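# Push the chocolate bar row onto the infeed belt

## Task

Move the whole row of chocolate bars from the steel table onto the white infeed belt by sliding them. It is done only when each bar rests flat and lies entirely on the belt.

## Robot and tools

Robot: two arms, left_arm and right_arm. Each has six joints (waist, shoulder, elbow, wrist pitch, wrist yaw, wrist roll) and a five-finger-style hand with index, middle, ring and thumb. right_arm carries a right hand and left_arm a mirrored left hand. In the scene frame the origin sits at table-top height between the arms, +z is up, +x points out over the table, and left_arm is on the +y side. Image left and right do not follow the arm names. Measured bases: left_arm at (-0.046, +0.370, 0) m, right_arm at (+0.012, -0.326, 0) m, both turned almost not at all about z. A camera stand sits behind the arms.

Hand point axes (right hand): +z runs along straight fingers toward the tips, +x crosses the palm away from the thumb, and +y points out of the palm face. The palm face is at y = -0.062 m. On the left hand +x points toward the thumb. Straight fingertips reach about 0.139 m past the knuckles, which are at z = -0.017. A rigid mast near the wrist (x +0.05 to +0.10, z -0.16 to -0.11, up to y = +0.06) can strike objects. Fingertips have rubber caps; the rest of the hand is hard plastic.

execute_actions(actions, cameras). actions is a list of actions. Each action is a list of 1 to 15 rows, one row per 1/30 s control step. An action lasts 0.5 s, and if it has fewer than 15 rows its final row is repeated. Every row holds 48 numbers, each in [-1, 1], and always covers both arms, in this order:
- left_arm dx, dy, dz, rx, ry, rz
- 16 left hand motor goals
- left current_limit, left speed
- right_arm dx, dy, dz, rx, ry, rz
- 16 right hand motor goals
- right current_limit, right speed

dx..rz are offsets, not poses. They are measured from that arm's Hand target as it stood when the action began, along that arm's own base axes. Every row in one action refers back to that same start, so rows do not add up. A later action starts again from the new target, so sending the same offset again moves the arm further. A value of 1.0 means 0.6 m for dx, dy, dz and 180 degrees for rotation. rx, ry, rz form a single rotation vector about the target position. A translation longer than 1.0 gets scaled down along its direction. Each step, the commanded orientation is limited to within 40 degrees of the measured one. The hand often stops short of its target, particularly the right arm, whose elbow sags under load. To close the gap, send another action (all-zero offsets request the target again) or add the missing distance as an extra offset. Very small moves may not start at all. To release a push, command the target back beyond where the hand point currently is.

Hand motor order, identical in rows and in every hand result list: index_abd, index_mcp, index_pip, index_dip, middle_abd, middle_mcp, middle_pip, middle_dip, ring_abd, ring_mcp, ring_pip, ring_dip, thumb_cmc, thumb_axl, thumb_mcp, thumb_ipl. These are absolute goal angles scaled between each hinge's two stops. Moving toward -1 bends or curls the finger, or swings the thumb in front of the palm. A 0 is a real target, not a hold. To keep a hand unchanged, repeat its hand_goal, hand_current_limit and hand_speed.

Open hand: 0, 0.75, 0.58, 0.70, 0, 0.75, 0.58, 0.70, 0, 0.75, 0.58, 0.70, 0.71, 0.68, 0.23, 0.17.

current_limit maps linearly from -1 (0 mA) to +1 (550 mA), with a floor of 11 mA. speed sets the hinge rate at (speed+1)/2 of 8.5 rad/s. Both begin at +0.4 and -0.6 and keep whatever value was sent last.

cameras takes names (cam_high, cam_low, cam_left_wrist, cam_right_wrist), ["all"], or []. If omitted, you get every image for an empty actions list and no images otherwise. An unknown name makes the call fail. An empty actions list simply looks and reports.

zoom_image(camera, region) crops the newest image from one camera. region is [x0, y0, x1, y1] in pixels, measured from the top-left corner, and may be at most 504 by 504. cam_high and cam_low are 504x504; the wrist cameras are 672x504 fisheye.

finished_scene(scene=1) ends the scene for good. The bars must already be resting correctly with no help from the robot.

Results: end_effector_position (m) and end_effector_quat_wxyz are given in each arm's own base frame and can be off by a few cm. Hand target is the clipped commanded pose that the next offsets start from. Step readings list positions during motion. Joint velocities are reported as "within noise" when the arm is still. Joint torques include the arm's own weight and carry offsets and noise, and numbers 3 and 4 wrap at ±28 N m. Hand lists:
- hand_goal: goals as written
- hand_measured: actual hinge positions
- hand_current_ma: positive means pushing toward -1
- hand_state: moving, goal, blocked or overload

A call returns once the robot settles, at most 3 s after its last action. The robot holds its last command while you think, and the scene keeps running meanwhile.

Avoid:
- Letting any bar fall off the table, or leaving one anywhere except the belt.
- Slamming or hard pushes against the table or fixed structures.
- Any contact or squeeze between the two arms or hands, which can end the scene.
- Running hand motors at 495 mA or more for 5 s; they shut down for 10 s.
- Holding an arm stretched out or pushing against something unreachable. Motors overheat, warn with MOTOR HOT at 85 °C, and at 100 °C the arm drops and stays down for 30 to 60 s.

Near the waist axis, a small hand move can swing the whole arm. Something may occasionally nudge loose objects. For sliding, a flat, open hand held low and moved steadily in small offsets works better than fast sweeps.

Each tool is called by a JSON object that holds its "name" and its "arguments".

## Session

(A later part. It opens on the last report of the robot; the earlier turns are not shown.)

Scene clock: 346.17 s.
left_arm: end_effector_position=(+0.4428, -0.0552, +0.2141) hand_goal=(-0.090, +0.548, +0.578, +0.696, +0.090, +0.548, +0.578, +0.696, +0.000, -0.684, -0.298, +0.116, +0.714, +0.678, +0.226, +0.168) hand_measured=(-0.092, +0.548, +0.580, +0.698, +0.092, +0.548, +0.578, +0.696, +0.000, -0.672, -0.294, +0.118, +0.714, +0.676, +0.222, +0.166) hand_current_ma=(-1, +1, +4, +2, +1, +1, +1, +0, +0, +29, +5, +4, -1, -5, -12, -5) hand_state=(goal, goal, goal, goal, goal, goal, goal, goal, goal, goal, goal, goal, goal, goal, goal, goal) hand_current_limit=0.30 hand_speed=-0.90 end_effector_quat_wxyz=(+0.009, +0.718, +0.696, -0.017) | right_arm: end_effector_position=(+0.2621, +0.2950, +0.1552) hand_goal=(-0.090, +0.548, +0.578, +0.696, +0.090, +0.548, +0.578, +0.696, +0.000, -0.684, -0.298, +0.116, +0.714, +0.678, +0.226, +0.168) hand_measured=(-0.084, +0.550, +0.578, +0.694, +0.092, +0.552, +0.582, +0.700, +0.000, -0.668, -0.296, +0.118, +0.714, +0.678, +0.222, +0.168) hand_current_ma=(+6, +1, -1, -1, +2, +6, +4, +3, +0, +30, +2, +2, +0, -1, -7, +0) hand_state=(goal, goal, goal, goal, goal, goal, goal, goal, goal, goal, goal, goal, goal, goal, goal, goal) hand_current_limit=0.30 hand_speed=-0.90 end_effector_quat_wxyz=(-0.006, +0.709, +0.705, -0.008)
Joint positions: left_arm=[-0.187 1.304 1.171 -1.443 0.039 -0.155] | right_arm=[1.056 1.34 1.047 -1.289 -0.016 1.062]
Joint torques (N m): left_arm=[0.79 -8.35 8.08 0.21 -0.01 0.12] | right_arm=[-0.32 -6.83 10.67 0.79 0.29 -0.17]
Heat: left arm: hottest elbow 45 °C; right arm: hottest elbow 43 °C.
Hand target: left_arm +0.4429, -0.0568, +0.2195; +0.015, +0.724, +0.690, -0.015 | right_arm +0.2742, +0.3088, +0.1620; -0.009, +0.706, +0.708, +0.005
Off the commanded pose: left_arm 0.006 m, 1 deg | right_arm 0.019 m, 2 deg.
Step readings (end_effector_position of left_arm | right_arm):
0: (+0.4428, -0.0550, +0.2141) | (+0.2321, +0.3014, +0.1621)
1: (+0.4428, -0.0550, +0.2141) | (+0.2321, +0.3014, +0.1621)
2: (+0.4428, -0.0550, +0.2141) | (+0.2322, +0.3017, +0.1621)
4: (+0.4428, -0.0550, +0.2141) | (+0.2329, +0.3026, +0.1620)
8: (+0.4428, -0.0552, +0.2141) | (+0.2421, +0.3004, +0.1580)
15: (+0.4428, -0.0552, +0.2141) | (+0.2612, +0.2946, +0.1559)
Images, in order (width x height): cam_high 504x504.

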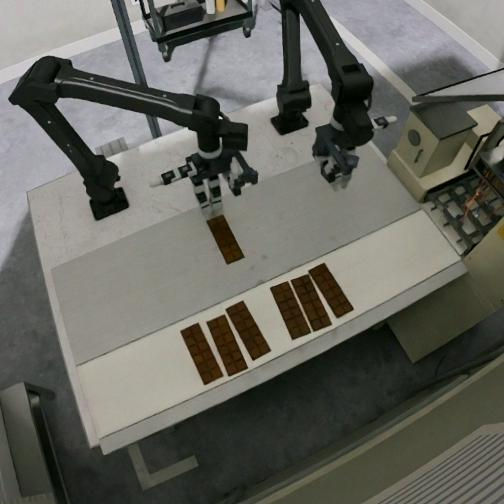

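{"name": "execute_actions", "arguments": {"actions": [[[0,0,0,0,0,0,-0.09,0.548,0.577,0.696,0.09,0.548,0.577,0.696,0,-0.685,-0.299,0.116,0.714,0.678,0.226,0.168,0.3,-0.9,0.01,0.001,0.003,0,0,0.001,-0.09,0.548,0.577,0.696,0.09,0.548,0.577,0.696,0,-0.685,-0.299,0.116,0.714,0.678,0.226,0.168,0.3,-0.9],[0,0,0,0,0,0,-0.09,0.548,0.577,0.696,0.09,0.548,0.577,0.696,0,-0.685,-0.299,0.116,0.714,0.678,0.226,0.168,0.3,-0.9,0.022,0.002,0.005,0,0,0.002,-0.09,0.548,0.577,0.696,0.09,0.548,0.577,0.696,0,-0.685,-0.299,0.116,0.714,0.678,0.226,0.168,0.3,-0.9],[0,0,0,0,0,0,-0.09,0.548,0.577,0.696,0.09,0.548,0.577,0.696,0,-0.685,-0.299,0.116,0.714,0.678,0.226,0.168,0.3,-0.9,0.034,0.003,0.007,0,0,0.003,-0.09,0.548,0.577,0.696,0.09,0.548,0.577,0.696,0,-0.685,-0.299,0.116,0.714,0.678,0.226,0.168,0.3,-0.9],[0,0,0,0,0,0,-0.09,0.548,0.577,0.696,0.09,0.548,0.577,0.696,0,-0.685,-0.299,0.116,0.714,0.678,0.226,0.168,0.3,-0.9,0.046,0.004,0.008,0,0,0.004,-0.09,0.548,0.577,0.696,0.09,0.548,0.577,0.696,0,-0.685,-0.299,0.116,0.714,0.678,0.226,0.168,0.3,-0.9],[0,0,0,0,0,0,-0.09,0.548,0.577,0.696,0.09,0.548,0.577,0.696,0,-0.685,-0.299,0.116,0.714,0.678,0.226,0.168,0.3,-0.9,0.058,0.005,0.008,0,0,0.005,-0.09,0.548,0.577,0.696,0.09,0.548,0.577,0.696,0,-0.685,-0.299,0.116,0.714,0.678,0.226,0.168,0.3,-0.9],[0,0,0,0,0,0,-0.09,0.548,0.577,0.696,0.09,0.548,0.577,0.696,0,-0.685,-0.299,0.116,0.714,0.678,0.226,0.168,0.3,-0.9,0.07,0.006,0.008,0,0,0.006,-0.09,0.548,0.577,0.696,0.09,0.548,0.577,0.696,0,-0.685,-0.299,0.116,0.714,0.678,0.226,0.168,0.3,-0.9]]], "cameras": ["cam_high"]}}

{"name": "zoom_image", "arguments": {"camera": "cam_high", "region": [170, 180, 330, 340]}}

Scene clock: 348.93 s.
left_arm: end_effector_position=(+0.4428, -0.0552, +0.2141) hand_goal=(-0.090, +0.548, +0.578, +0.696, +0.090, +0.548, +0.578, +0.696, +0.000, -0.684, -0.298, +0.116, +0.714, +0.678, +0.226, +0.168) hand_measured=(-0.092, +0.548, +0.580, +0.698, +0.092, +0.548, +0.578, +0.696, +0.000, -0.672, -0.294, +0.118, +0.714, +0.676, +0.222, +0.166) hand_current_ma=(-1, +1, +4, +2, +1, +1, +1, +0, +0, +29, +5, +4, -1, -5, -12, -5) hand_state=(goal, goal, goal, goal, goal, goal, goal, goal, goal, goal, goal, goal, goal, goal, goal, goal) hand_current_limit=0.30 hand_speed=-0.90 end_effector_quat_wxyz=(+0.009, +0.718, +0.696, -0.017) | right_arm: end_effector_position=(+0.3037, +0.2986, +0.1565) hand_goal=(-0.090, +0.548, +0.578, +0.696, +0.090, +0.548, +0.578, +0.696, +0.000, -0.684, -0.298, +0.116, +0.714, +0.678, +0.226, +0.168) hand_measured=(-0.082, +0.550, +0.580, +0.694, +0.092, +0.554, +0.582, +0.700, +0.000, -0.668, -0.296, +0.118, +0.714, +0.678, +0.222, +0.168) hand_current_ma=(+9, +2, +1, -1, +2, +8, +5, +3, +0, +30, +2, +2, +0, -1, -7, +0) hand_state=(goal, goal, goal, goal, goal, goal, goal, goal, goal, goal, goal, goal, goal, goal, goal, goal) hand_current_limit=0.30 hand_speed=-0.90 end_effector_quat_wxyz=(-0.006, +0.703, +0.711, -0.008)
Joint positions: left_arm=[-0.187 1.304 1.171 -1.443 0.039 -0.155] | right_arm=[0.967 1.402 1.111 -1.293 -0.015 0.956]
Joint torques (N m): left_arm=[0.79 -8.35 8.08 0.23 -0.01 0.12] | right_arm=[-0.44 -8.12 11.32 0.47 0.21 -0.15]
Heat: left arm: hottest elbow 45 °C; right arm: hottest elbow 43 °C.
Hand target: left_arm +0.4429, -0.0568, +0.2195; +0.015, +0.724, +0.690, -0.015 | right_arm +0.3162, +0.3124, +0.1667; -0.009, +0.699, +0.715, +0.005
Off the commanded pose: left_arm 0.006 m, 1 deg | right_arm 0.021 m, 2 deg.
Step readings (end_effector_position of left_arm | right_arm):
0: (+0.4428, -0.0552, +0.2141) | (+0.2621, +0.2950, +0.1552)
1: (+0.4428, -0.0552, +0.2141) | (+0.2622, +0.2950, +0.1552)
2: (+0.4428, -0.0552, +0.2141) | (+0.2622, +0.2953, +0.1553)
4: (+0.4428, -0.0552, +0.2141) | (+0.2639, +0.2955, +0.1557)
8: (+0.4428, -0.0552, +0.2141) | (+0.2798, +0.2970, +0.1562)
15: (+0.4428, -0.0552, +0.2141) | (+0.3034, +0.2977, +0.1566)
Images, in order (width x height): cam_high 504x504.

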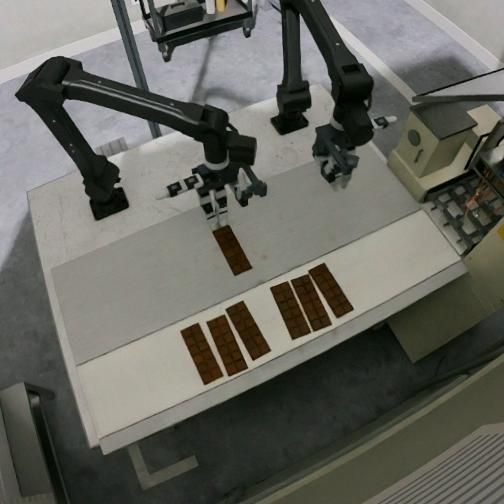

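Scaled by 3.150 from the camera's 504x504 image, which has a finer 720x720 frame.

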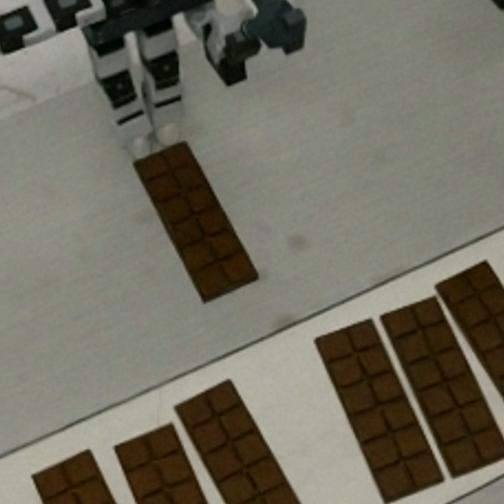

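{"name": "execute_actions", "arguments": {"actions": [[[0,0,0,0,0,0,-0.09,0.548,0.577,0.696,0.09,0.548,0.577,0.696,0,-0.685,-0.299,0.116,0.714,0.678,0.226,0.168,0.3,-0.9,0.014,0.001,0.001,0,0,0,-0.09,0.548,0.577,0.696,0.09,0.548,0.577,0.696,0,-0.685,-0.299,0.116,0.714,0.678,0.226,0.168,0.3,-0.9],[0,0,0,0,0,0,-0.09,0.548,0.577,0.696,0.09,0.548,0.577,0.696,0,-0.685,-0.299,0.116,0.714,0.678,0.226,0.168,0.3,-0.9,0.028,0.002,0.002,0,0,0,-0.09,0.548,0.577,0.696,0.09,0.548,0.577,0.696,0,-0.685,-0.299,0.116,0.714,0.678,0.226,0.168,0.3,-0.9],[0,0,0,0,0,0,-0.09,0.548,0.577,0.696,0.09,0.548,0.577,0.696,0,-0.685,-0.299,0.116,0.714,0.678,0.226,0.168,0.3,-0.9,0.042,0.003,0.003,0,0,0,-0.09,0.548,0.577,0.696,0.09,0.548,0.577,0.696,0,-0.685,-0.299,0.116,0.714,0.678,0.226,0.168,0.3,-0.9],[0,0,0,0,0,0,-0.09,0.548,0.577,0.696,0.09,0.548,0.577,0.696,0,-0.685,-0.299,0.116,0.714,0.678,0.226,0.168,0.3,-0.9,0.056,0.004,0.003,0,0,0,-0.09,0.548,0.577,0.696,0.09,0.548,0.577,0.696,0,-0.685,-0.299,0.116,0.714,0.678,0.226,0.168,0.3,-0.9],[0,0,0,0,0,0,-0.09,0.548,0.577,0.696,0.09,0.548,0.577,0.696,0,-0.685,-0.299,0.116,0.714,0.678,0.226,0.168,0.3,-0.9,0.07,0.004,0.003,0,0,0,-0.09,0.548,0.577,0.696,0.09,0.548,0.577,0.696,0,-0.685,-0.299,0.116,0.714,0.678,0.226,0.168,0.3,-0.9],[0,0,0,0,0,0,-0.09,0.548,0.577,0.696,0.09,0.548,0.577,0.696,0,-0.685,-0.299,0.116,0.714,0.678,0.226,0.168,0.3,-0.9,0.085,0.004,0.003,0,0,0,-0.09,0.548,0.577,0.696,0.09,0.548,0.577,0.696,0,-0.685,-0.299,0.116,0.714,0.678,0.226,0.168,0.3,-0.9]]], "cameras": ["cam_high"]}}

{"name": "zoom_image", "arguments": {"camera": "cam_high", "region": [180, 200, 340, 360]}}

Scene clock: 351.63 s.
left_arm: end_effector_position=(+0.4428, -0.0552, +0.2141) hand_goal=(-0.090, +0.548, +0.578, +0.696, +0.090, +0.548, +0.578, +0.696, +0.000, -0.684, -0.298, +0.116, +0.714, +0.678, +0.226, +0.168) hand_measured=(-0.092, +0.548, +0.580, +0.698, +0.092, +0.548, +0.578, +0.696, +0.000, -0.672, -0.294, +0.118, +0.714, +0.676, +0.222, +0.166) hand_current_ma=(-1, +1, +4, +2, +1, +1, +1, +0, +0, +29, +5, +4, -1, -5, -12, -5) hand_state=(goal, goal, goal, goal, goal, goal, goal, goal, goal, goal, goal, goal, goal, goal, goal, goal) hand_current_limit=0.30 hand_speed=-0.90 end_effector_quat_wxyz=(+0.009, +0.718, +0.696, -0.017) | right_arm: end_effector_position=(+0.3547, +0.3025, +0.1575) hand_goal=(-0.090, +0.548, +0.578, +0.696, +0.090, +0.548, +0.578, +0.696, +0.000, -0.684, -0.298, +0.116, +0.714, +0.678, +0.226, +0.168) hand_measured=(-0.086, +0.550, +0.580, +0.696, +0.098, +0.552, +0.582, +0.700, +0.000, -0.668, -0.296, +0.118, +0.714, +0.678, +0.222, +0.168) hand_current_ma=(+4, +3, +1, -1, +10, +5, +5, +3, +0, +30, +2, +2, +0, -1, -7, +0) hand_state=(goal, goal, goal, goal, goal, goal, goal, goal, goal, goal, goal, goal, goal, goal, goal, goal) hand_current_limit=0.30 hand_speed=-0.90 end_effector_quat_wxyz=(-0.008, +0.703, +0.711, -0.007)
Joint positions: left_arm=[-0.187 1.304 1.171 -1.443 0.039 -0.155] | right_arm=[0.871 1.487 1.204 -1.3 -0.018 0.859]
Joint torques (N m): left_arm=[0.79 -8.35 8.08 0.21 -0.01 0.13] | right_arm=[-0.15 -9.58 11.45 0.29 0.23 -0.14]
Heat: left arm: hottest elbow 45 °C; right arm: hottest elbow 44 °C.
Hand target: left_arm +0.4429, -0.0568, +0.2195; +0.015, +0.724, +0.690, -0.015 | right_arm +0.3671, +0.3148, +0.1687; -0.010, +0.699, +0.715, +0.005
Off the commanded pose: left_arm 0.006 m, 1 deg | right_arm 0.021 m, 1 deg.
Step readings (end_effector_position of left_arm | right_arm):
0: (+0.4428, -0.0552, +0.2141) | (+0.3037, +0.2985, +0.1565)
1: (+0.4428, -0.0552, +0.2141) | (+0.3037, +0.2985, +0.1565)
2: (+0.4428, -0.0552, +0.2141) | (+0.3039, +0.2987, +0.1566)
4: (+0.4428, -0.0552, +0.2141) | (+0.3071, +0.2989, +0.1567)
8: (+0.4428, -0.0552, +0.2141) | (+0.3257, +0.3024, +0.1577)
15: (+0.4428, -0.0552, +0.2141) | (+0.3540, +0.3012, +0.1573)
Images, in order (width x height): cam_high 504x504.

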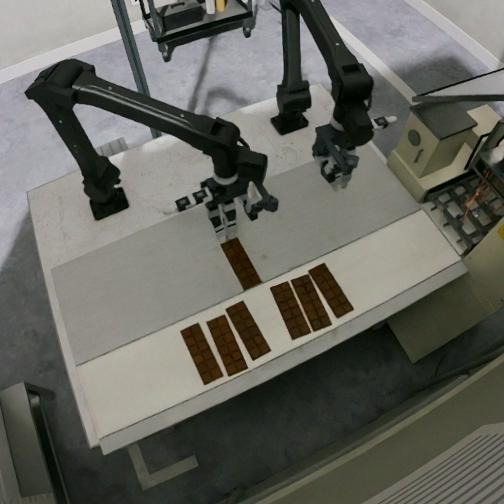

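Scaled by 3.150 from the camera's 504x504 image, which has a finer 720x720 frame.

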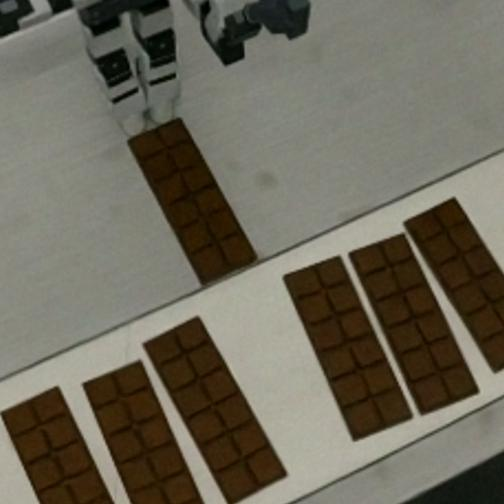

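{"name": "execute_actions", "arguments": {"actions": [[[0,0,0,0,0,0,-0.09,0.548,0.577,0.696,0.09,0.548,0.577,0.696,0,-0.685,-0.299,0.116,0.714,0.678,0.226,0.168,0.3,-0.9,0.014,-0.001,0,0,0,-0.001,-0.09,0.548,0.577,0.696,0.09,0.548,0.577,0.696,0,-0.685,-0.299,0.116,0.714,0.678,0.226,0.168,0.3,-0.9],[0,0,0,0,0,0,-0.09,0.548,0.577,0.696,0.09,0.548,0.577,0.696,0,-0.685,-0.299,0.116,0.714,0.678,0.226,0.168,0.3,-0.9,0.028,-0.002,0.001,0,0,-0.002,-0.09,0.548,0.577,0.696,0.09,0.548,0.577,0.696,0,-0.685,-0.299,0.116,0.714,0.678,0.226,0.168,0.3,-0.9],[0,0,0,0,0,0,-0.09,0.548,0.577,0.696,0.09,0.548,0.577,0.696,0,-0.685,-0.299,0.116,0.714,0.678,0.226,0.168,0.3,-0.9,0.042,-0.003,0.001,0,0,-0.003,-0.09,0.548,0.577,0.696,0.09,0.548,0.577,0.696,0,-0.685,-0.299,0.116,0.714,0.678,0.226,0.168,0.3,-0.9],[0,0,0,0,0,0,-0.09,0.548,0.577,0.696,0.09,0.548,0.577,0.696,0,-0.685,-0.299,0.116,0.714,0.678,0.226,0.168,0.3,-0.9,0.056,-0.004,0.002,0,0,-0.004,-0.09,0.548,0.577,0.696,0.09,0.548,0.577,0.696,0,-0.685,-0.299,0.116,0.714,0.678,0.226,0.168,0.3,-0.9],[0,0,0,0,0,0,-0.09,0.548,0.577,0.696,0.09,0.548,0.577,0.696,0,-0.685,-0.299,0.116,0.714,0.678,0.226,0.168,0.3,-0.9,0.07,-0.005,0.002,0,0,-0.005,-0.09,0.548,0.577,0.696,0.09,0.548,0.577,0.696,0,-0.685,-0.299,0.116,0.714,0.678,0.226,0.168,0.3,-0.9],[0,0,0,0,0,0,-0.09,0.548,0.577,0.696,0.09,0.548,0.577,0.696,0,-0.685,-0.299,0.116,0.714,0.678,0.226,0.168,0.3,-0.9,0.085,-0.006,0.002,0,0,-0.006,-0.09,0.548,0.577,0.696,0.09,0.548,0.577,0.696,0,-0.685,-0.299,0.116,0.714,0.678,0.226,0.168,0.3,-0.9]]], "cameras": ["cam_high"]}}

{"name": "zoom_image", "arguments": {"camera": "cam_high", "region": [180, 200, 340, 360]}}

Scene clock: 354.37 s.
left_arm: end_effector_position=(+0.4428, -0.0552, +0.2141) hand_goal=(-0.090, +0.548, +0.578, +0.696, +0.090, +0.548, +0.578, +0.696, +0.000, -0.684, -0.298, +0.116, +0.714, +0.678, +0.226, +0.168) hand_measured=(-0.092, +0.548, +0.580, +0.698, +0.092, +0.548, +0.578, +0.696, +0.000, -0.672, -0.294, +0.118, +0.714, +0.676, +0.222, +0.166) hand_current_ma=(-1, +1, +4, +2, +1, +1, +1, +0, +0, +29, +5, +4, -1, -5, -12, -5) hand_state=(goal, goal, goal, goal, goal, goal, goal, goal, goal, goal, goal, goal, goal, goal, goal, goal) hand_current_limit=0.30 hand_speed=-0.90 end_effector_quat_wxyz=(+0.009, +0.718, +0.696, -0.017) | right_arm: end_effector_position=(+0.3969, +0.3011, +0.1599) hand_goal=(-0.090, +0.548, +0.578, +0.696, +0.090, +0.548, +0.578, +0.696, +0.000, -0.684, -0.298, +0.116, +0.714, +0.678, +0.226, +0.168) hand_measured=(-0.082, +0.556, +0.584, +0.698, +0.102, +0.612, +0.626, +0.722, +0.000, -0.668, -0.296, +0.118, +0.714, +0.678, +0.222, +0.168) hand_current_ma=(+10, +12, +6, +1, +17, +200, +127, +57, +0, +30, +2, +2, +0, -1, -7, +0) hand_state=(goal, goal, goal, goal, goal, blocked, blocked, blocked, goal, goal, goal, goal, goal, goal, goal, goal) hand_current_limit=0.30 hand_speed=-0.90 end_effector_quat_wxyz=(-0.014, +0.707, +0.707, -0.013)
Joint positions: left_arm=[-0.187 1.304 1.171 -1.443 0.039 -0.155] | right_arm=[0.794 1.563 1.301 -1.333 -0.029 0.794]
Joint torques (N m): left_arm=[0.79 -8.35 8.08 0.21 -0.01 0.12] | right_arm=[-0.85 -10.46 11.78 0.84 0.69 -0.18]
Heat: left arm: hottest elbow 45 °C; right arm: hottest elbow 44 °C.
Hand target: left_arm +0.4429, -0.0568, +0.2195; +0.015, +0.724, +0.690, -0.015 | right_arm +0.4182, +0.3112, +0.1700; -0.009, +0.706, +0.708, +0.005
Off the commanded pose: left_arm 0.006 m, 1 deg | right_arm 0.026 m, 2 deg.
Step readings (end_effector_position of left_arm | right_arm):
0: (+0.4428, -0.0552, +0.2141) | (+0.3547, +0.3026, +0.1575)
1: (+0.4428, -0.0552, +0.2141) | (+0.3547, +0.3026, +0.1573)
2: (+0.4428, -0.0552, +0.2141) | (+0.3548, +0.3028, +0.1575)
4: (+0.4428, -0.0552, +0.2141) | (+0.3578, +0.3018, +0.1576)
8: (+0.4428, -0.0552, +0.2141) | (+0.3708, +0.3021, +0.1586)
15: (+0.4428, -0.0552, +0.2141) | (+0.3963, +0.3001, +0.1598)
Images, in order (width x height): cam_high 504x504.

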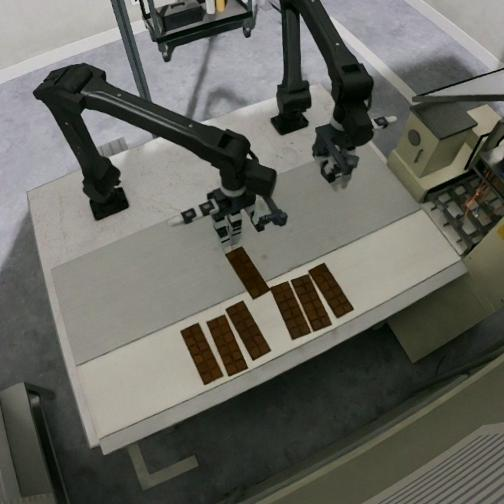

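Scaled by 3.150 from the camera's 504x504 image, which has a finer 720x720 frame.

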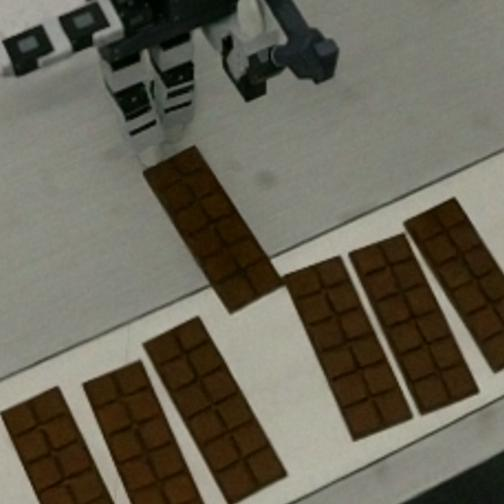

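{"name": "execute_actions", "arguments": {"actions": [[[0,0,0,0,0,0,-0.09,0.548,0.577,0.696,0.09,0.548,0.577,0.696,0,-0.685,-0.299,0.116,0.714,0.678,0.226,0.168,0.3,-0.9,-0.02,0,0.01,0.003,0,-0.003,-0.09,0.548,0.577,0.696,0.09,0.608,0.623,0.722,0,-0.685,-0.299,0.116,0.714,0.678,0.226,0.168,0.3,-0.9],[0,0,0,0,0,0,-0.09,0.548,0.577,0.696,0.09,0.548,0.577,0.696,0,-0.685,-0.299,0.116,0.714,0.678,0.226,0.168,0.3,-0.9,-0.04,0,0.02,0.006,0,-0.006,-0.09,0.548,0.577,0.696,0.09,0.608,0.623,0.722,0,-0.685,-0.299,0.116,0.714,0.678,0.226,0.168,0.3,-0.9],[0,0,0,0,0,0,-0.09,0.548,0.577,0.696,0.09,0.548,0.577,0.696,0,-0.685,-0.299,0.116,0.714,0.678,0.226,0.168,0.3,-0.9,-0.06,0.005,0.022,0.008,0,-0.01,-0.09,0.548,0.577,0.696,0.09,0.608,0.623,0.722,0,-0.685,-0.299,0.116,0.714,0.678,0.226,0.168,0.3,-0.9],[0,0,0,0,0,0,-0.09,0.548,0.577,0.696,0.09,0.548,0.577,0.696,0,-0.685,-0.299,0.116,0.714,0.678,0.226,0.168,0.3,-0.9,-0.075,0.01,0.022,0.008,0,-0.014,-0.09,0.548,0.577,0.696,0.09,0.608,0.623,0.722,0,-0.685,-0.299,0.116,0.714,0.678,0.226,0.168,0.3,-0.9]],[[0,0,0,0,0,0,-0.09,0.548,0.577,0.696,0.09,0.548,0.577,0.696,0,-0.685,-0.299,0.116,0.714,0.678,0.226,0.168,0.3,-0.9,0,0,0,0,0,0,-0.09,0.548,0.577,0.696,0.09,0.548,0.577,0.696,0,-0.685,-0.299,0.116,0.714,0.678,0.226,0.168,0.3,-0.9]]], "cameras": ["cam_high"]}}

{"name": "zoom_image", "arguments": {"camera": "cam_high", "region": [180, 200, 340, 360]}}

Scene clock: 357.87 s.
left_arm: end_effector_position=(+0.4428, -0.0552, +0.2141) hand_goal=(-0.090, +0.548, +0.578, +0.696, +0.090, +0.548, +0.578, +0.696, +0.000, -0.684, -0.298, +0.116, +0.714, +0.678, +0.226, +0.168) hand_measured=(-0.092, +0.548, +0.580, +0.698, +0.092, +0.548, +0.578, +0.696, +0.000, -0.672, -0.294, +0.118, +0.714, +0.676, +0.222, +0.166) hand_current_ma=(-1, +1, +4, +2, +1, +1, +1, +0, +0, +29, +5, +4, -1, -5, -12, -5) hand_state=(goal, goal, goal, goal, goal, goal, goal, goal, goal, goal, goal, goal, goal, goal, goal, goal) hand_current_limit=0.30 hand_speed=-0.90 end_effector_quat_wxyz=(+0.009, +0.718, +0.696, -0.017) | right_arm: end_effector_position=(+0.3735, +0.3166, +0.1764) hand_goal=(-0.090, +0.548, +0.578, +0.696, +0.090, +0.548, +0.578, +0.696, +0.000, -0.684, -0.298, +0.116, +0.714, +0.678, +0.226, +0.168) hand_measured=(-0.086, +0.552, +0.582, +0.698, +0.092, +0.552, +0.582, +0.700, +0.000, -0.668, -0.296, +0.118, +0.714, +0.678, +0.222, +0.168) hand_current_ma=(+3, +4, +3, +1, +2, +5, +4, +3, +0, +30, +2, +2, +0, -1, -7, +0) hand_state=(goal, goal, goal, goal, goal, goal, goal, goal, goal, goal, goal, goal, goal, goal, goal, goal) hand_current_limit=0.30 hand_speed=-0.90 end_effector_quat_wxyz=(-0.018, +0.719, +0.695, +0.004)
Joint positions: left_arm=[-0.187 1.304 1.171 -1.443 0.039 -0.155] | right_arm=[0.856 1.527 1.301 -1.334 -0.036 0.89]
Joint torques (N m): left_arm=[0.79 -8.35 8.08 0.21 -0.01 0.12] | right_arm=[0.5 -13.16 7.91 0.73 0.31 0.08]
Heat: left arm: hottest elbow 45 °C; right arm: hottest elbow 44 °C.
Hand target: left_arm +0.4429, -0.0568, +0.2195; +0.015, +0.724, +0.690, -0.015 | right_arm +0.3732, +0.3173, +0.1831; -0.018, +0.721, +0.692, +0.014
Off the commanded pose: left_arm 0.006 m, 1 deg | right_arm 0.007 m, 1 deg.
Step readings (end_effector_position of left_arm | right_arm):
0: (+0.4428, -0.0552, +0.2141) | (+0.3969, +0.3011, +0.1599)
1: (+0.4428, -0.0552, +0.2141) | (+0.3969, +0.3011, +0.1599)
2: (+0.4428, -0.0552, +0.2141) | (+0.3969, +0.3011, +0.1599)
4: (+0.4428, -0.0552, +0.2141) | (+0.3962, +0.3013, +0.1602)
8: (+0.4428, -0.0552, +0.2141) | (+0.3887, +0.3063, +0.1641)
15: (+0.4428, -0.0552, +0.2141) | (+0.3743, +0.3177, +0.1757)
16: (+0.4428, -0.0552, +0.2141) | (+0.3738, +0.3179, +0.1762)
17: (+0.4428, -0.0552, +0.2141) | (+0.3737, +0.3176, +0.1764)
19: (+0.4428, -0.0552, +0.2141) | (+0.3736, +0.3173, +0.1764)
23: (+0.4428, -0.0552, +0.2141) | (+0.3736, +0.3169, +0.1764)
30: (+0.4428, -0.0552, +0.2141) | (+0.3735, +0.3167, +0.1764)
Images, in order (width x height): cam_high 504x504.

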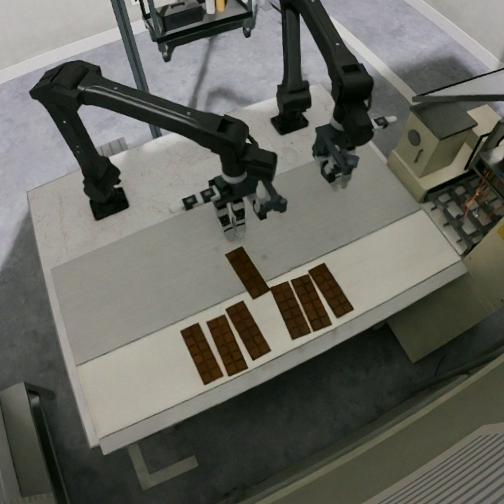

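Scaled by 3.150 from the camera's 504x504 image, which has a finer 720x720 frame.

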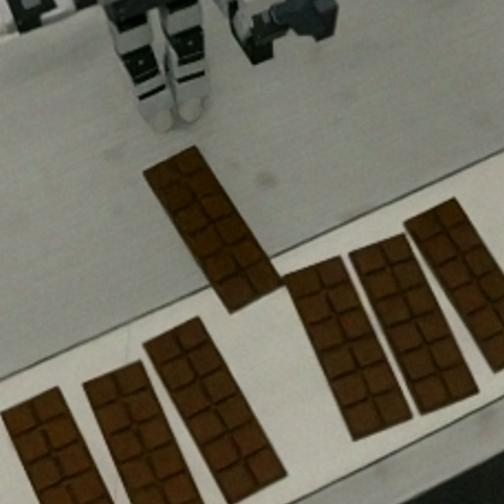

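{"name": "execute_actions", "arguments": {"actions": [[[0,0,0,0,0,0,-0.09,0.548,0.577,0.696,0.09,0.548,0.577,0.696,0,-0.685,-0.299,0.116,0.714,0.678,0.226,0.168,0.3,-0.9,0,-0.004,-0.01,0,0,0,-0.09,0.548,0.577,0.696,0.09,0.548,0.577,0.696,0,-0.685,-0.299,0.116,0.714,0.678,0.226,0.168,0.3,-0.9],[0,0,0,0,0,0,-0.09,0.548,0.577,0.696,0.09,0.548,0.577,0.696,0,-0.685,-0.299,0.116,0.714,0.678,0.226,0.168,0.3,-0.9,0.008,-0.008,-0.02,0,0,0,-0.09,0.548,0.577,0.696,0.09,0.548,0.577,0.696,0,-0.685,-0.299,0.116,0.714,0.678,0.226,0.168,0.3,-0.9],[0,0,0,0,0,0,-0.09,0.548,0.577,0.696,0.09,0.548,0.577,0.696,0,-0.685,-0.299,0.116,0.714,0.678,0.226,0.168,0.3,-0.9,0.02,-0.008,-0.022,0,0,0,-0.09,0.548,0.577,0.696,0.09,0.548,0.577,0.696,0,-0.685,-0.299,0.116,0.714,0.678,0.226,0.168,0.3,-0.9],[0,0,0,0,0,0,-0.09,0.548,0.577,0.696,0.09,0.548,0.577,0.696,0,-0.685,-0.299,0.116,0.714,0.678,0.226,0.168,0.3,-0.9,0.035,-0.008,-0.022,0,0,0,-0.09,0.548,0.577,0.696,0.09,0.548,0.577,0.696,0,-0.685,-0.299,0.116,0.714,0.678,0.226,0.168,0.3,-0.9],[0,0,0,0,0,0,-0.09,0.548,0.577,0.696,0.09,0.548,0.577,0.696,0,-0.685,-0.299,0.116,0.714,0.678,0.226,0.168,0.3,-0.9,0.05,-0.008,-0.021,0,0,0,-0.09,0.548,0.577,0.696,0.09,0.548,0.577,0.696,0,-0.685,-0.299,0.116,0.714,0.678,0.226,0.168,0.3,-0.9],[0,0,0,0,0,0,-0.09,0.548,0.577,0.696,0.09,0.548,0.577,0.696,0,-0.685,-0.299,0.116,0.714,0.678,0.226,0.168,0.3,-0.9,0.065,-0.008,-0.021,0,0,0,-0.09,0.548,0.577,0.696,0.09,0.548,0.577,0.696,0,-0.685,-0.299,0.116,0.714,0.678,0.226,0.168,0.3,-0.9],[0,0,0,0,0,0,-0.09,0.548,0.577,0.696,0.09,0.548,0.577,0.696,0,-0.685,-0.299,0.116,0.714,0.678,0.226,0.168,0.3,-0.9,0.085,-0.008,-0.021,0,0,0,-0.09,0.548,0.577,0.696,0.09,0.548,0.577,0.696,0,-0.685,-0.299,0.116,0.714,0.678,0.226,0.168,0.3,-0.9]]], "cameras": ["cam_high"]}}

{"name": "zoom_image", "arguments": {"camera": "cam_high", "region": [180, 200, 340, 360]}}

Scene clock: 360.83 s.
left_arm: end_effector_position=(+0.4428, -0.0552, +0.2141) hand_goal=(-0.090, +0.548, +0.578, +0.696, +0.090, +0.548, +0.578, +0.696, +0.000, -0.684, -0.298, +0.116, +0.714, +0.678, +0.226, +0.168) hand_measured=(-0.092, +0.548, +0.580, +0.698, +0.092, +0.548, +0.578, +0.696, +0.000, -0.672, -0.294, +0.118, +0.714, +0.676, +0.222, +0.166) hand_current_ma=(-1, +1, +4, +2, +1, +1, +1, +0, +0, +29, +5, +4, -1, -5, -12, -5) hand_state=(goal, goal, goal, goal, goal, goal, goal, goal, goal, goal, goal, goal, goal, goal, goal, goal) hand_current_limit=0.30 hand_speed=-0.90 end_effector_quat_wxyz=(+0.009, +0.718, +0.696, -0.017) | right_arm: end_effector_position=(+0.4081, +0.3004, +0.1602) hand_goal=(-0.090, +0.548, +0.578, +0.696, +0.090, +0.548, +0.578, +0.696, +0.000, -0.684, -0.298, +0.116, +0.714, +0.678, +0.226, +0.168) hand_measured=(-0.086, +0.550, +0.580, +0.698, +0.098, +0.552, +0.580, +0.696, +0.000, -0.668, -0.296, +0.118, +0.714, +0.678, +0.222, +0.168) hand_current_ma=(+3, +1, +1, +1, +9, +4, +2, +0, +0, +30, +2, +2, +0, -1, -7, +0) hand_state=(goal, goal, goal, goal, goal, goal, goal, goal, goal, goal, goal, goal, goal, goal, goal, goal) hand_current_limit=0.30 hand_speed=-0.90 end_effector_quat_wxyz=(-0.018, +0.724, +0.689, -0.003)
Joint positions: left_arm=[-0.187 1.304 1.171 -1.443 0.039 -0.155] | right_arm=[0.777 1.579 1.32 -1.318 -0.036 0.826]
Joint torques (N m): left_arm=[0.79 -8.41 8.08 0.21 -0.01 0.12] | right_arm=[0.26 -11.52 11.37 0.76 0.23 -0.15]
Heat: left arm: hottest elbow 45 °C; right arm: hottest elbow 44 °C.
Hand target: left_arm +0.4429, -0.0568, +0.2195; +0.015, +0.724, +0.690, -0.015 | right_arm +0.4242, +0.3124, +0.1704; -0.018, +0.721, +0.692, +0.014
Off the commanded pose: left_arm 0.006 m, 1 deg | right_arm 0.023 m, 2 deg.
Step readings (end_effector_position of left_arm | right_arm):
0: (+0.4428, -0.0552, +0.2141) | (+0.3735, +0.3166, +0.1764)
1: (+0.4428, -0.0552, +0.2141) | (+0.3735, +0.3166, +0.1764)
2: (+0.4428, -0.0552, +0.2141) | (+0.3733, +0.3164, +0.1759)
4: (+0.4428, -0.0552, +0.2141) | (+0.3733, +0.3161, +0.1741)
8: (+0.4428, -0.0552, +0.2141) | (+0.3799, +0.3124, +0.1695)
15: (+0.4428, -0.0552, +0.2141) | (+0.4043, +0.3003, +0.1613)
Images, in order (width x height): cam_high 504x504.

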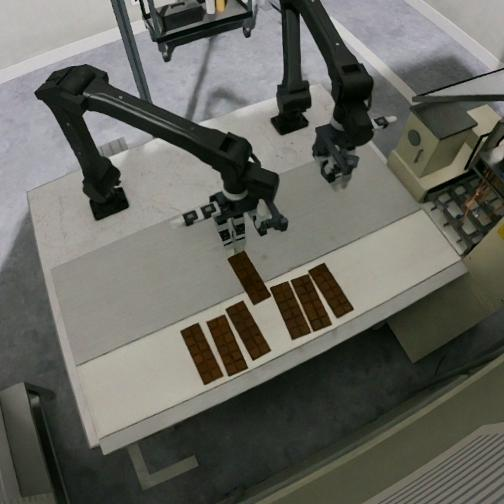

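Scaled by 3.150 from the camera's 504x504 image, which has a finer 720x720 frame.

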